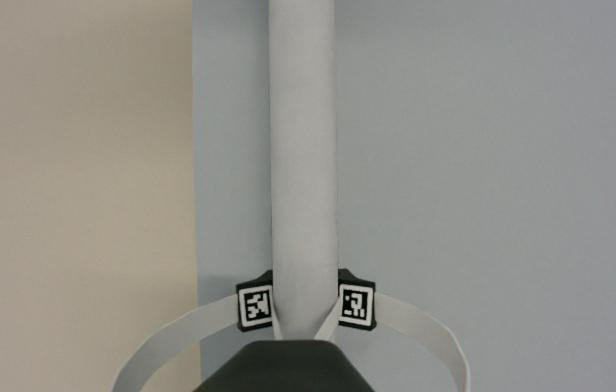

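Request:
move:
  blocking: false
  r2: {"base":{"translate_m":0.08,"strafe_m":-0.02},"joints":{"wrist_yaw_rad":-0.575},"pace":"slow","speeds":{"wrist_yaw_rad":0.1},"contact_limits":{"translate_m":0.3}}

Request:
wait:
  seconds: 4

Request:
wait:
  seconds: 0.2
  cameras: ["r2_wrist_camera","r2_head_camera","r1_head_left_camera"]

Scene clock: 1328.27 s.
move: r2 moving
r1: as last shown
r1.lidar_m: 0.74 0.86 2.46 1.32 0.93 0.85 0.81 0.82 1.57 2.28 2.38 2.08
r1.motor_effort: lift_m=+13(13) arm_m=-4(5) wheel_0=-3(3) wheel_1=-3(4) wheel_2=+3(3)
r1.servo_current: wrist_yaw_rad=39(65) wrist_pitch_rad=46(46) wrist_roll_rad=33(59) gripper_m=46(46)
r1.wrist_depth_mm: - 615 759 - - - - / 676 609 544 517 - - - / 580 564 539 525 - - - / - - - 530 - - - / - - - 530 - - - / - 194 - - 190 - - / 1576 141 - 139 1537 1430 1430
r2.base_odometry: x=-3.481 y=-0.669 heading=-2.611
r2.turned_by_wheels: -0.001
r2.turned_by_imu: +0.000
r2.base_tilt: forward=-0.6 right=+0.1
r2.lidar_m: 0.72 1.60 2.23 2.49 3.91 4.92 3.14 2.53 2.25 1.12 0.80 0.70
r2.base_status: translate_m moving; strafe_m moving
r2.joint_positions: lift_m=+0.910 arm_m=+0.331 wrist_yaw_rad=-0.523 wrist_pitch_rad=+0.001 wrist_roll_rad=+0.000 gripper_m=-0.019
r2.joint_status: wrist_yaw_rad moving
r2.measured_speeds: translate_m=+0.048 strafe_m=-0.012 rotate_rad=+0.004 lift_m=+0.000 arm_m=+0.000 wrist_yaw_rad=-0.087 wrist_pitch_rad=+0.000 wrist_roll_rad=+0.000
r2.motor_effort: lift_m=+21(21) arm_m=-5(5) wheel_0=-4(16) wheel_1=+1(1) wheel_2=-7(8)
r2.servo_current: wrist_yaw_rad=124(156) wrist_pitch_rad=39(39) wrist_roll_rad=46(52) gripper_m=85(98)
r2.contact_limits: translate_m 0.3
r2.hand_pose: x=+0.7082 y=-0.2197 z=+1.0876 quat_wxyz=(+0.966, +0.000, +0.001, -0.258) (m; r2's base frame)
r2.wrist_depth_mm: - - 242 163 242 244 - / - - 243 164 244 244 244 / - - 245 166 246 246 245 / - - 246 168 246 247 247 / - - 247 168 250 249 249 / - - 186 169 182 250 251 / - 136 249 - 251 252 252
pictures: none

Scene clock: 1329.83 s.
earlier move: r2 done
r1.base_odometry: x=-1.111 y=+1.091 heading=+1.096
r1.turned_by_wheels: +0.000
r1.turned_by_imu: +0.000
r1.base_tilt: forward=-1.6 right=+1.3
r1.lidar_m: 0.74 0.83 2.45 1.31 0.93 0.84 0.80 0.82 1.58 2.26 2.37 2.06
r1.base_status: not commanded
r1.joint_positions: lift_m=+0.480 arm_m=+0.020 wrist_yaw_rad=+0.003 wrist_pitch_rad=+0.003 wrist_roll_rad=+0.000 gripper_m=+0.120
r1.joint_status: not commanded
r1.measured_speeds: all 0
r1.motor_effort: lift_m=+12(13) arm_m=-4(5) wheel_0=-3(3) wheel_1=-4(4) wheel_2=+3(3)
r1.servo_current: wrist_yaw_rad=33(72) wrist_pitch_rad=39(46) wrist_roll_rad=39(72) gripper_m=39(52)
r1.hand_pose: x=+0.4796 y=-0.0867 z=+0.6578 quat_wxyz=(+1.000, +0.000, +0.002, +0.001) (m; r1's base frame)
r1.wrist_depth_mm: - 609 778 - - - - / 683 615 544 517 - - - / 585 559 539 521 - - - / - - - 530 - - - / - - - 530 - - - / - 193 - - 190 - - / 1576 141 - 139 1537 1430 1499
r2.base_odometry: x=-3.548 y=-0.688 heading=-2.612
r2.turned_by_wheels: +0.000
r2.turned_by_imu: +0.000
r2.base_tilt: forward=-0.6 right=+0.0
r2.lidar_m: 0.77 1.50 2.21 2.47 3.87 4.97 3.17 2.54 2.05 1.06 0.77 0.65
r2.base_status: done
r2.joint_positions: lift_m=+0.910 arm_m=+0.331 wrist_yaw_rad=-0.571 wrist_pitch_rad=+0.001 wrist_roll_rad=+0.000 gripper_m=-0.019
r2.joint_status: all done
r2.measured_speeds: all 0
r2.motor_effort: lift_m=+21(21) arm_m=-4(5) wheel_0=-8(16) wheel_1=+0(7) wheel_2=-3(8)
r2.servo_current: wrist_yaw_rad=52(169) wrist_pitch_rad=39(52) wrist_roll_rad=46(59) gripper_m=91(98)
r2.contact_limits: translate_m 0.3
r2.hand_pose: x=+0.6974 y=-0.2294 z=+1.0876 quat_wxyz=(+0.960, +0.000, +0.001, -0.282) (m; r2's base frame)
r2.wrist_depth_mm: 424 413 243 163 243 241 241 / 430 413 245 164 244 243 242 / 436 415 246 166 244 244 245 / 439 418 247 168 246 246 245 / 439 421 249 168 246 247 246 / 445 424 187 169 181 249 247 / 449 427 252 - 251 250 249
wait: 1.57 of 4 s (r2 has come to rest)
pictures: none

Scene clock: 1330.03 s.
r1.base_odometry: x=-1.111 y=+1.091 heading=+1.096
r1.turned_by_wheels: +0.000
r1.turned_by_imu: +0.000
r1.base_tilt: forward=-1.6 right=+1.2
r1.lidar_m: 0.77 0.85 2.43 1.32 0.92 0.84 0.77 0.82 1.61 2.28 2.34 2.08
r1.base_status: not commanded
r1.joint_positions: lift_m=+0.480 arm_m=+0.020 wrist_yaw_rad=+0.003 wrist_pitch_rad=+0.003 wrist_roll_rad=+0.000 gripper_m=+0.120
r1.joint_status: not commanded
r1.measured_speeds: all 0
r1.motor_effort: lift_m=+13(13) arm_m=-4(5) wheel_0=-3(3) wheel_1=-4(4) wheel_2=+3(3)
r1.servo_current: wrist_yaw_rad=39(72) wrist_pitch_rad=46(46) wrist_roll_rad=52(72) gripper_m=46(52)
r1.hand_pose: x=+0.4796 y=-0.0867 z=+0.6578 quat_wxyz=(+1.000, +0.000, +0.002, +0.001) (m; r1's base frame)
r1.wrist_depth_mm: - 615 768 - - - - / 683 609 544 517 - - - / 585 564 539 525 - - - / - - - 530 - - - / - - - 525 - - - / - 194 - - 189 - - / 1537 141 - 139 1537 1430 1499
r2.base_odometry: x=-3.548 y=-0.688 heading=-2.612
r2.turned_by_wheels: +0.000
r2.turned_by_imu: +0.000
r2.base_tilt: forward=-0.6 right=+0.1
r2.lidar_m: 0.77 1.46 2.22 2.45 3.80 4.93 3.16 2.55 2.06 1.05 0.75 0.67
r2.base_status: done
r2.joint_positions: lift_m=+0.910 arm_m=+0.331 wrist_yaw_rad=-0.571 wrist_pitch_rad=+0.001 wrist_roll_rad=+0.000 gripper_m=-0.019
r2.joint_status: all done
r2.measured_speeds: all 0
r2.motor_effort: lift_m=+21(21) arm_m=-5(5) wheel_0=-9(16) wheel_1=+0(7) wheel_2=-3(8)
r2.servo_current: wrist_yaw_rad=39(169) wrist_pitch_rad=46(52) wrist_roll_rad=59(59) gripper_m=85(98)
r2.contact_limits: translate_m 0.3
r2.hand_pose: x=+0.6974 y=-0.2294 z=+1.0876 quat_wxyz=(+0.960, +0.000, +0.001, -0.282) (m; r2's base frame)
r2.wrist_depth_mm: 427 413 244 163 242 240 241 / 430 415 245 164 244 242 242 / 436 415 247 166 245 243 243 / 439 418 247 168 247 245 245 / 442 424 248 168 248 247 246 / 445 424 187 168 181 247 249 / 449 427 251 - 251 250 249
wait: 0.20 s; no rest
pictures: r1_head_left_camera, r2_head_camera, r2_wrist_camera
Images, in order (width x height): r1_head_left_camera 420x672, r2_head_camera 420x560, r2_wrist_camera 616x392.

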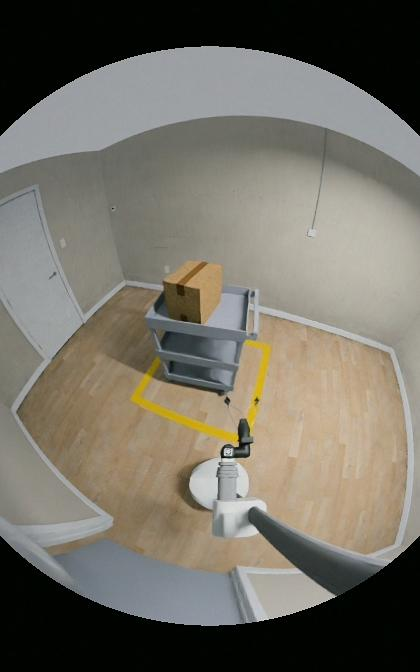

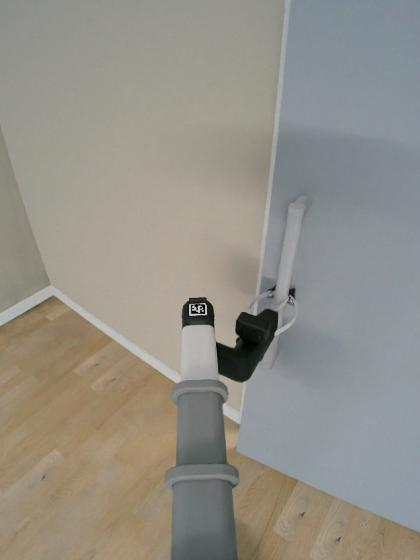

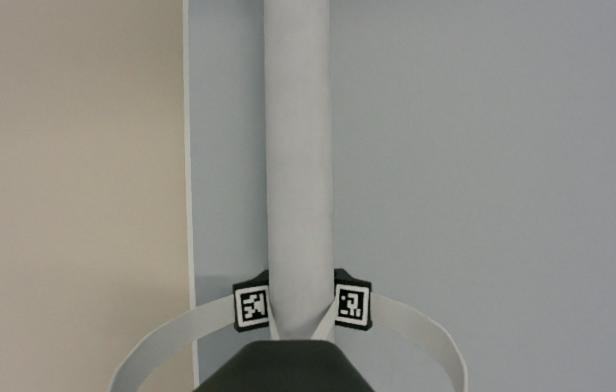

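Request:
move:
  blocking: false
  r2: {"base":{"translate_m":0.055,"strafe_m":-0.013},"joints":{"wrist_yaw_rad":-0.63},"pace":"slow","speeds":{"wrist_yaw_rad":0.1},"contact_limits":{"translate_m":0.3}}

Request:
wait:
  seconds: 4
  cameras: ["r2_wrist_camera"]

Scene clock: 1337.20 s.
move: r2 moving
r1: as last shown
r1.lidar_m: 0.75 0.83 2.43 1.34 0.93 0.83 0.78 0.82 1.59 2.27 2.33 2.07
r1.motor_effort: lift_m=+12(13) arm_m=-4(4) wheel_0=-3(4) wheel_1=-3(4) wheel_2=+3(3)
r1.servo_current: wrist_yaw_rad=52(72) wrist_pitch_rad=46(46) wrist_roll_rad=46(59) gripper_m=33(52)
r1.wrist_depth_mm: - 615 768 - - - - / 683 609 544 521 - - - / 580 564 539 525 - - - / - - - 525 - - - / - - - 525 - - - / - 194 - - 190 - - / 1576 141 - 139 1537 1430 1430
r2.base_odometry: x=-3.560 y=-0.692 heading=-2.612
r2.turned_by_wheels: +0.000
r2.turned_by_imu: +0.000
r2.base_tilt: forward=-0.6 right=+0.1
r2.lidar_m: 0.77 1.46 2.21 2.44 3.83 4.97 3.16 2.57 2.04 1.05 0.76 0.69
r2.base_status: translate_m moving; strafe_m moving
r2.joint_positions: lift_m=+0.910 arm_m=+0.331 wrist_yaw_rad=-0.601 wrist_pitch_rad=+0.001 wrist_roll_rad=+0.000 gripper_m=-0.019
r2.joint_status: wrist_yaw_rad moving
r2.measured_speeds: translate_m=+0.049 strafe_m=-0.012 rotate_rad=+0.003 lift_m=+0.000 arm_m=+0.000 wrist_yaw_rad=-0.106 wrist_pitch_rad=+0.000 wrist_roll_rad=+0.000
r2.motor_effort: lift_m=+21(21) arm_m=-5(5) wheel_0=-2(12) wheel_1=+4(4) wheel_2=-7(9)
r2.servo_current: wrist_yaw_rad=85(130) wrist_pitch_rad=39(46) wrist_roll_rad=46(59) gripper_m=91(91)
r2.contact_limits: translate_m 0.3
r2.hand_pose: x=+0.6905 y=-0.2351 z=+1.0876 quat_wxyz=(+0.955, +0.000, +0.001, -0.296) (m; r2's base frame)
r2.wrist_depth_mm: 413 399 242 163 242 243 - / 413 399 243 166 244 244 244 / 418 399 246 165 246 246 246 / 418 404 246 169 248 248 248 / 421 407 248 167 249 249 249 / 424 413 187 168 181 250 251 / 427 413 250 - 251 251 252
pictures: none

Scene clock: 1338.47 s.
earlier move: r2 done
r1.base_odometry: x=-1.111 y=+1.091 heading=+1.096
r1.turned_by_wheels: +0.000
r1.turned_by_imu: +0.000
r1.base_tilt: forward=-1.6 right=+1.3
r1.lidar_m: 0.74 0.82 2.44 1.34 0.92 0.79 0.79 0.85 1.59 2.27 2.35 2.05
r1.base_status: not commanded
r1.joint_positions: lift_m=+0.480 arm_m=+0.020 wrist_yaw_rad=+0.003 wrist_pitch_rad=+0.003 wrist_roll_rad=+0.000 gripper_m=+0.120
r1.joint_status: not commanded
r1.measured_speeds: all 0
r1.motor_effort: lift_m=+13(13) arm_m=-4(5) wheel_0=-3(4) wheel_1=-4(4) wheel_2=+3(3)
r1.servo_current: wrist_yaw_rad=33(72) wrist_pitch_rad=46(52) wrist_roll_rad=39(65) gripper_m=46(52)
r1.hand_pose: x=+0.4796 y=-0.0867 z=+0.6578 quat_wxyz=(+1.000, +0.000, +0.002, +0.001) (m; r1's base frame)
r1.wrist_depth_mm: - 615 768 - - - - / 683 609 539 517 - - - / 591 559 535 521 - - - / - - - 525 - - - / - - - 525 - - - / - 194 - - 190 - - / 1537 141 - 139 1537 1397 1464
r2.base_odometry: x=-3.602 y=-0.705 heading=-2.613
r2.turned_by_wheels: -0.001
r2.turned_by_imu: -0.001
r2.base_tilt: forward=-0.6 right=+0.1
r2.lidar_m: 0.81 1.38 2.17 2.43 3.79 5.02 3.20 2.55 1.99 0.97 0.74 0.63
r2.base_status: done
r2.joint_positions: lift_m=+0.910 arm_m=+0.331 wrist_yaw_rad=-0.625 wrist_pitch_rad=+0.001 wrist_roll_rad=+0.000 gripper_m=-0.019
r2.joint_status: all done
r2.measured_speeds: all 0
r2.motor_effort: lift_m=+21(21) arm_m=-5(5) wheel_0=-11(12) wheel_1=-1(6) wheel_2=-5(9)
r2.servo_current: wrist_yaw_rad=52(130) wrist_pitch_rad=46(46) wrist_roll_rad=52(59) gripper_m=91(91)
r2.contact_limits: translate_m 0.3
r2.hand_pose: x=+0.6848 y=-0.2396 z=+1.0876 quat_wxyz=(+0.952, +0.000, +0.000, -0.307) (m; r2's base frame)
r2.wrist_depth_mm: 357 349 242 163 242 242 242 / 362 349 245 164 243 243 242 / 362 353 245 167 245 245 243 / 364 357 247 168 246 246 247 / 368 357 248 168 248 248 248 / 368 357 187 170 182 249 249 / 375 362 252 - 250 250 250
wait: 1.27 of 4 s (r2 has come to rest)
pictures: r2_wrist_camera
Images, in order (width x height): r2_wrist_camera 616x392.

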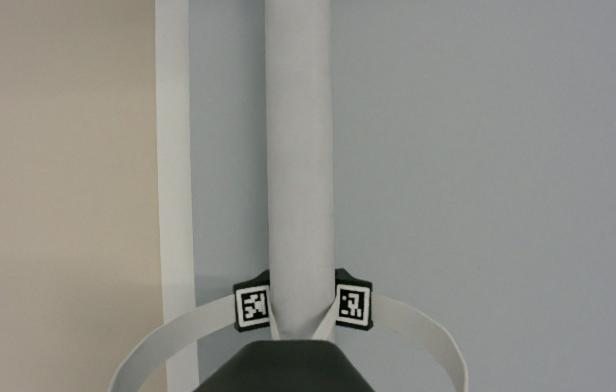

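Request:
move:
  blocking: false
  r2: {"base":{"translate_m":0.055,"strafe_m":-0.016},"joints":{"wrist_yaw_rad":-0.68},"pace":"slow","speeds":{"wrist_yaw_rad":0.1},"contact_limits":{"translate_m":0.3}}

Request:
wait:
  seconds: 4
  cameras: ["r2_wrist_camera"]

Scene clock: 1342.93 s.
move: r2 moving
r1: as last shown
r1.lidar_m: 0.74 0.84 2.45 1.33 0.91 0.79 0.79 0.83 1.59 2.29 2.36 2.05
r1.motor_effort: lift_m=+12(13) arm_m=-4(5) wheel_0=-3(3) wheel_1=-3(4) wheel_2=+3(3)
r1.servo_current: wrist_yaw_rad=59(65) wrist_pitch_rad=52(52) wrist_roll_rad=39(59) gripper_m=46(46)
r1.wrist_depth_mm: - 615 759 - - - - / 676 603 544 517 - - - / 585 564 539 521 - - - / - - - 525 - - - / - - - 525 - - - / - 194 - - 190 - - / 1537 141 - 139 1537 1430 1464
r2.base_odometry: x=-3.615 y=-0.708 heading=-2.613
r2.turned_by_wheels: +0.000
r2.turned_by_imu: +0.000
r2.base_tilt: forward=-0.6 right=+0.1
r2.lidar_m: 0.79 1.38 2.20 2.41 3.79 5.03 3.20 2.56 1.93 0.95 0.74 0.64
r2.base_status: translate_m moving; strafe_m moving
r2.joint_positions: lift_m=+0.910 arm_m=+0.331 wrist_yaw_rad=-0.657 wrist_pitch_rad=+0.001 wrist_roll_rad=+0.000 gripper_m=-0.019
r2.joint_status: wrist_yaw_rad moving
r2.measured_speeds: translate_m=+0.049 strafe_m=-0.014 rotate_rad=+0.003 lift_m=+0.000 arm_m=+0.000 wrist_yaw_rad=-0.140 wrist_pitch_rad=+0.000 wrist_roll_rad=+0.000
r2.motor_effort: lift_m=+21(21) arm_m=-5(5) wheel_0=-1(13) wheel_1=+3(4) wheel_2=-8(10)
r2.servo_current: wrist_yaw_rad=98(137) wrist_pitch_rad=33(46) wrist_roll_rad=52(52) gripper_m=85(91)
r2.contact_limits: translate_m 0.3
r2.hand_pose: x=+0.6769 y=-0.2454 z=+1.0876 quat_wxyz=(+0.946, +0.000, +0.000, -0.323) (m; r2's base frame)
r2.wrist_depth_mm: 343 338 242 163 243 244 244 / 347 340 243 167 244 245 246 / 349 342 245 165 247 246 248 / 353 345 245 168 247 249 250 / 353 347 247 167 249 249 250 / 355 349 188 169 183 251 252 / 357 351 250 - 252 252 254
pictures: none

Scene clock: 1344.20 s.
earlier move: r2 done
r1.base_odometry: x=-1.111 y=+1.091 heading=+1.096
r1.turned_by_wheels: +0.000
r1.turned_by_imu: +0.000
r1.base_tilt: forward=-1.6 right=+1.3
r1.lidar_m: 0.75 0.84 2.44 1.34 0.90 0.78 0.80 0.83 1.60 2.28 2.35 2.07
r1.base_status: not commanded
r1.joint_positions: lift_m=+0.480 arm_m=+0.020 wrist_yaw_rad=+0.003 wrist_pitch_rad=+0.003 wrist_roll_rad=+0.000 gripper_m=+0.120
r1.joint_status: not commanded
r1.measured_speeds: all 0
r1.motor_effort: lift_m=+12(13) arm_m=-4(5) wheel_0=-3(3) wheel_1=-4(4) wheel_2=+3(3)
r1.servo_current: wrist_yaw_rad=59(72) wrist_pitch_rad=39(52) wrist_roll_rad=46(59) gripper_m=46(46)
r1.hand_pose: x=+0.4796 y=-0.0867 z=+0.6578 quat_wxyz=(+1.000, +0.000, +0.002, +0.001) (m; r1's base frame)
r1.wrist_depth_mm: - 615 778 - - - - / 668 603 539 512 - - - / 585 559 535 521 - - - / - - - 525 - - - / - - - 530 - - - / - 195 - - 189 - - / 1576 141 - 139 1537 1430 1499
r2.base_odometry: x=-3.658 y=-0.718 heading=-2.614
r2.turned_by_wheels: -0.001
r2.turned_by_imu: -0.002
r2.base_tilt: forward=-0.5 right=+0.1
r2.lidar_m: 0.80 1.31 2.16 2.41 3.75 5.05 3.22 2.59 1.83 0.93 0.70 0.65
r2.base_status: done
r2.joint_positions: lift_m=+0.910 arm_m=+0.331 wrist_yaw_rad=-0.677 wrist_pitch_rad=+0.001 wrist_roll_rad=+0.000 gripper_m=-0.019
r2.joint_status: all done
r2.measured_speeds: all 0
r2.motor_effort: lift_m=+21(21) arm_m=-5(5) wheel_0=-11(13) wheel_1=-1(6) wheel_2=-7(10)
r2.servo_current: wrist_yaw_rad=39(137) wrist_pitch_rad=46(46) wrist_roll_rad=46(59) gripper_m=85(98)
r2.contact_limits: translate_m 0.3
r2.hand_pose: x=+0.6720 y=-0.2488 z=+1.0876 quat_wxyz=(+0.943, +0.000, +0.000, -0.332) (m; r2's base frame)
r2.wrist_depth_mm: 293 276 243 163 244 242 242 / 294 279 245 166 243 243 243 / 297 279 245 166 245 246 245 / 298 282 246 167 247 248 247 / 298 285 248 168 248 249 248 / 303 285 187 169 181 249 249 / 304 287 251 - 252 250 251
wait: 1.27 of 4 s (r2 has come to rest)
pictures: r2_wrist_camera
Images, in order (width x height): r2_wrist_camera 616x392.

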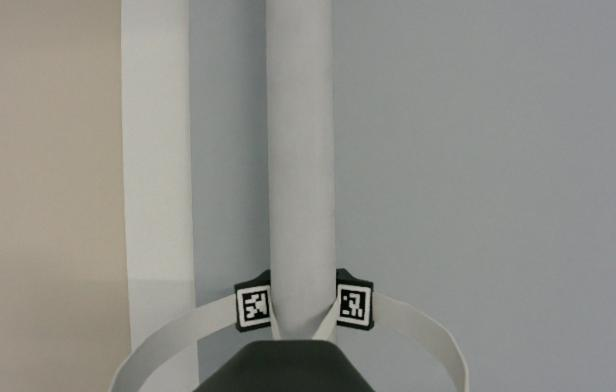

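Request:
move:
  blocking: false
  r2: {"base":{"translate_m":0.04,"strafe_m":-0.012},"joints":{"wrist_yaw_rad":-0.71},"pace":"slow","speeds":{"wrist_yaw_rad":0.1},"contact_limits":{"translate_m":0.3}}

Request:
wait:
  seconds: 4
  cameras: ["r2_wrist_camera"]

Scene clock: 1348.97 s.
move: r2 moving
r1: as last shown
r1.base_tilt: forward=-1.5 right=+1.3
r1.lidar_m: 0.75 0.83 2.45 1.32 0.93 0.78 0.79 0.84 1.61 2.28 2.37 2.06
r1.motor_effort: lift_m=+13(13) arm_m=-4(5) wheel_0=-3(3) wheel_1=-3(4) wheel_2=+3(3)
r1.servo_current: wrist_yaw_rad=59(59) wrist_pitch_rad=39(52) wrist_roll_rad=46(59) gripper_m=33(46)
r1.wrist_depth_mm: - 615 768 - - - - / 676 609 539 512 - - - / 591 559 539 521 - - - / - - - 525 - - - / - - - 525 - - - / - 193 - - 189 - - / 1576 141 - 139 1537 1430 1464
r2.base_odometry: x=-3.671 y=-0.721 heading=-2.615
r2.turned_by_wheels: -0.001
r2.turned_by_imu: +0.000
r2.base_tilt: forward=-0.6 right=+0.1
r2.lidar_m: 0.78 1.27 2.17 2.39 3.73 5.09 3.22 2.61 1.82 0.89 0.70 0.65
r2.base_status: translate_m moving; strafe_m moving
r2.joint_positions: lift_m=+0.910 arm_m=+0.331 wrist_yaw_rad=-0.700 wrist_pitch_rad=+0.001 wrist_roll_rad=+0.000 gripper_m=-0.019
r2.joint_status: wrist_yaw_rad moving
r2.measured_speeds: translate_m=+0.049 strafe_m=-0.015 rotate_rad=+0.001 lift_m=+0.000 arm_m=+0.000 wrist_yaw_rad=-0.054 wrist_pitch_rad=+0.000 wrist_roll_rad=+0.000
r2.motor_effort: lift_m=+21(21) arm_m=-5(5) wheel_0=+2(13) wheel_1=+0(2) wheel_2=-9(11)
r2.servo_current: wrist_yaw_rad=78(111) wrist_pitch_rad=46(46) wrist_roll_rad=59(59) gripper_m=85(91)
r2.contact_limits: translate_m 0.3
r2.hand_pose: x=+0.6662 y=-0.2527 z=+1.0876 quat_wxyz=(+0.939, +0.000, +0.000, -0.343) (m; r2's base frame)
r2.wrist_depth_mm: 282 266 242 163 242 244 245 / 283 268 243 164 244 245 246 / 286 270 244 166 246 246 248 / 286 272 247 167 248 249 249 / 289 272 248 168 249 250 251 / 290 276 187 169 183 251 252 / 289 289 250 - 252 253 253
pictures: none

Scene clock: 1350.03 s.
earlier move: r2 done
r1.base_odometry: x=-1.111 y=+1.091 heading=+1.096
r1.turned_by_wheels: +0.000
r1.turned_by_imu: +0.000
r1.base_tilt: forward=-1.6 right=+1.2
r1.lidar_m: 0.74 0.83 2.46 1.34 0.90 0.77 0.78 0.85 1.62 2.26 2.36 2.08
r1.base_status: not commanded
r1.joint_positions: lift_m=+0.480 arm_m=+0.020 wrist_yaw_rad=+0.003 wrist_pitch_rad=+0.003 wrist_roll_rad=+0.000 gripper_m=+0.120
r1.joint_status: not commanded
r1.measured_speeds: all 0
r1.motor_effort: lift_m=+12(13) arm_m=-4(5) wheel_0=-3(3) wheel_1=-4(4) wheel_2=+3(3)
r1.servo_current: wrist_yaw_rad=59(65) wrist_pitch_rad=39(52) wrist_roll_rad=59(59) gripper_m=33(46)
r1.hand_pose: x=+0.4796 y=-0.0867 z=+0.6578 quat_wxyz=(+1.000, +0.000, +0.002, +0.001) (m; r1's base frame)
r1.wrist_depth_mm: - 615 778 - - - - / 683 615 549 521 - - - / 585 559 535 525 - - - / - - - 525 - - - / - - - 530 - - - / - 193 - - 190 - - / 1499 141 - 139 1499 1397 1499
r2.base_odometry: x=-3.699 y=-0.728 heading=-2.616
r2.turned_by_wheels: -0.001
r2.turned_by_imu: -0.002
r2.base_tilt: forward=-0.6 right=+0.1
r2.lidar_m: 0.77 1.21 2.15 2.38 3.74 5.11 3.24 2.61 1.74 0.87 0.69 0.66
r2.base_status: done
r2.joint_positions: lift_m=+0.910 arm_m=+0.331 wrist_yaw_rad=-0.708 wrist_pitch_rad=+0.001 wrist_roll_rad=+0.000 gripper_m=-0.019
r2.joint_status: all done
r2.measured_speeds: all 0
r2.motor_effort: lift_m=+21(21) arm_m=-5(5) wheel_0=-13(13) wheel_1=-2(4) wheel_2=-10(11)
r2.servo_current: wrist_yaw_rad=52(111) wrist_pitch_rad=39(46) wrist_roll_rad=39(65) gripper_m=78(91)
r2.contact_limits: translate_m 0.3
r2.hand_pose: x=+0.6643 y=-0.2539 z=+1.0876 quat_wxyz=(+0.938, +0.000, +0.000, -0.346) (m; r2's base frame)
r2.wrist_depth_mm: 250 236 242 164 242 242 242 / 251 237 243 165 244 244 243 / 252 238 245 166 245 246 244 / 254 241 246 167 246 246 246 / 255 241 248 169 248 248 249 / 256 244 185 170 180 250 251 / 258 244 251 - 252 - 252
wait: 1.07 of 4 s (r2 has come to rest)
pictures: r2_wrist_camera
Images, in order (width x height): r2_wrist_camera 616x392.

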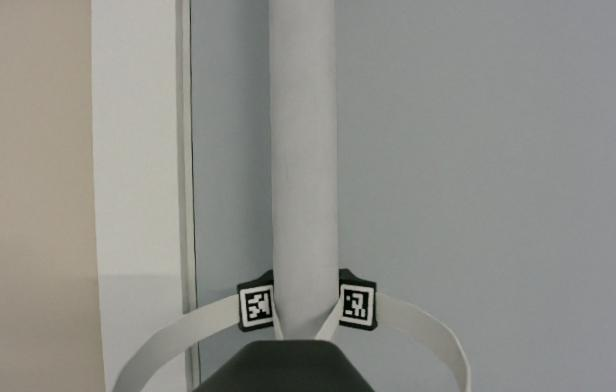

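Request:
move:
  blocking: false
  r2: {"base":{"translate_m":0.03,"strafe_m":-0.01},"joints":{"wrist_yaw_rad":-0.72},"pace":"slow","speeds":{"wrist_yaw_rad":0.1},"contact_limits":{"translate_m":0.2}}

Request:
wait:
  seconds: 4
  cameras: ["r2_wrist_camera","r1_head_left_camera"]

Scene clock: 1355.07 s.
move: r2 moving
r1: as last shown
r1.base_tilt: forward=-1.6 right=+1.3
r1.lidar_m: 0.75 0.84 2.45 1.32 0.89 0.77 0.78 0.85 1.59 2.27 2.35 2.06
r1.motor_effort: lift_m=+12(13) arm_m=-4(5) wheel_0=-3(3) wheel_1=-3(4) wheel_2=+3(3)
r1.servo_current: wrist_yaw_rad=52(59) wrist_pitch_rad=46(52) wrist_roll_rad=52(65) gripper_m=33(46)
r1.wrist_depth_mm: - 615 778 - - - - / 676 609 539 517 - - - / 585 559 544 525 - - - / - - - 521 - - - / - - - 525 - - - / - 194 - - 190 - - / 1537 141 - 139 1537 1397 1464
r2.base_odometry: x=-3.712 y=-0.730 heading=-2.617
r2.turned_by_wheels: -0.001
r2.turned_by_imu: +0.000
r2.base_tilt: forward=-0.7 right=+0.0
r2.lidar_m: 0.74 1.21 2.15 2.36 3.73 5.13 3.25 2.61 1.72 0.84 0.68 0.64
r2.base_status: translate_m moving; strafe_m moving
r2.joint_positions: lift_m=+0.910 arm_m=+0.331 wrist_yaw_rad=-0.719 wrist_pitch_rad=+0.001 wrist_roll_rad=+0.000 gripper_m=-0.019
r2.joint_status: wrist_yaw_rad moving
r2.measured_speeds: translate_m=+0.047 strafe_m=-0.014 rotate_rad=+0.014 lift_m=+0.000 arm_m=+0.000 wrist_yaw_rad=-0.052 wrist_pitch_rad=+0.000 wrist_roll_rad=+0.000
r2.motor_effort: lift_m=+21(21) arm_m=-5(5) wheel_0=-3(15) wheel_1=+1(2) wheel_2=-12(14)
r2.servo_current: wrist_yaw_rad=20(72) wrist_pitch_rad=46(46) wrist_roll_rad=39(59) gripper_m=91(91)
r2.contact_limits: translate_m 0.2
r2.hand_pose: x=+0.6614 y=-0.2558 z=+1.0876 quat_wxyz=(+0.936, +0.000, +0.000, -0.352) (m; r2's base frame)
r2.wrist_depth_mm: 239 227 241 163 243 243 244 / 240 228 243 165 244 245 246 / 242 229 244 166 245 247 247 / 243 230 245 166 247 249 249 / 245 233 246 169 249 249 249 / 246 233 185 167 180 252 252 / 247 235 249 - 250 251 253
pictures: none

Scene clock: 1355.93 s.
earlier move: r2 done
r1.base_odometry: x=-1.111 y=+1.091 heading=+1.096
r1.turned_by_wheels: +0.000
r1.turned_by_imu: +0.000
r1.base_tilt: forward=-1.6 right=+1.3
r1.lidar_m: 0.76 0.84 2.46 1.33 0.87 0.76 0.78 0.83 1.58 2.27 2.36 2.06
r1.base_status: not commanded
r1.joint_positions: lift_m=+0.480 arm_m=+0.020 wrist_yaw_rad=+0.003 wrist_pitch_rad=+0.003 wrist_roll_rad=+0.000 gripper_m=+0.120
r1.joint_status: not commanded
r1.measured_speeds: all 0
r1.motor_effort: lift_m=+12(13) arm_m=-4(5) wheel_0=-3(4) wheel_1=-3(4) wheel_2=+3(3)
r1.servo_current: wrist_yaw_rad=39(65) wrist_pitch_rad=46(52) wrist_roll_rad=39(65) gripper_m=39(52)
r1.hand_pose: x=+0.4796 y=-0.0867 z=+0.6578 quat_wxyz=(+1.000, +0.000, +0.002, +0.001) (m; r1's base frame)
r1.wrist_depth_mm: - 621 778 - - - - / 676 603 539 512 - - - / 585 554 539 525 - - - / - - - 530 - - - / - - - 521 - - - / - 194 - - 190 - - / 1537 141 - 139 1499 1430 1464
r2.base_odometry: x=-3.729 y=-0.734 heading=-2.617
r2.turned_by_wheels: +0.000
r2.turned_by_imu: +0.000
r2.base_tilt: forward=-0.6 right=+0.1
r2.lidar_m: 0.74 1.14 2.14 2.40 3.72 5.15 3.29 2.62 1.68 0.85 0.67 0.61
r2.base_status: done
r2.joint_positions: lift_m=+0.910 arm_m=+0.331 wrist_yaw_rad=-0.729 wrist_pitch_rad=+0.001 wrist_roll_rad=+0.000 gripper_m=-0.019
r2.joint_status: all done
r2.measured_speeds: all 0
r2.motor_effort: lift_m=+21(21) arm_m=-3(5) wheel_0=+4(15) wheel_1=+3(4) wheel_2=-14(14)
r2.servo_current: wrist_yaw_rad=52(72) wrist_pitch_rad=33(46) wrist_roll_rad=59(59) gripper_m=78(91)
r2.contact_limits: translate_m 0.2
r2.hand_pose: x=+0.6588 y=-0.2573 z=+1.0876 quat_wxyz=(+0.934, +0.000, +0.000, -0.356) (m; r2's base frame)
r2.wrist_depth_mm: 220 210 224 150 229 229 232 / 222 211 226 149 230 232 233 / 224 212 229 150 232 234 235 / 223 214 230 153 233 234 236 / 225 215 231 154 234 236 238 / 227 216 184 154 181 237 240 / 229 216 233 - 236 239 241
wait: 0.87 of 4 s (r2 has come to rest)
pictures: r1_head_left_camera, r2_wrist_camera
Images, in order (width x height): r1_head_left_camera 420x672, r2_wrist_camera 616x392.

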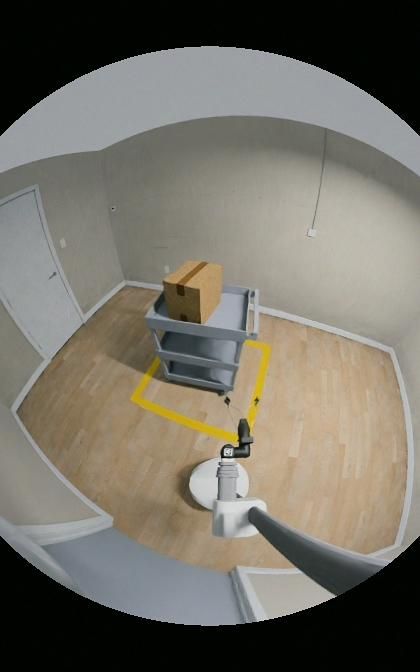

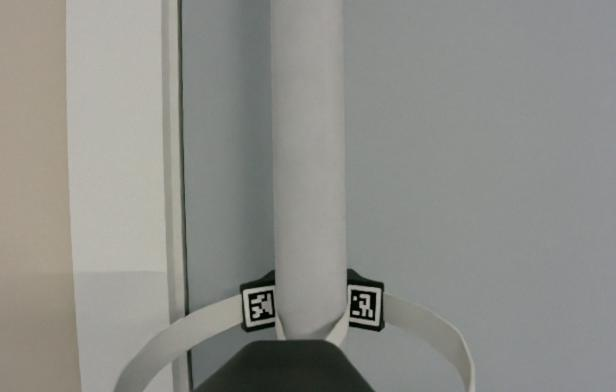

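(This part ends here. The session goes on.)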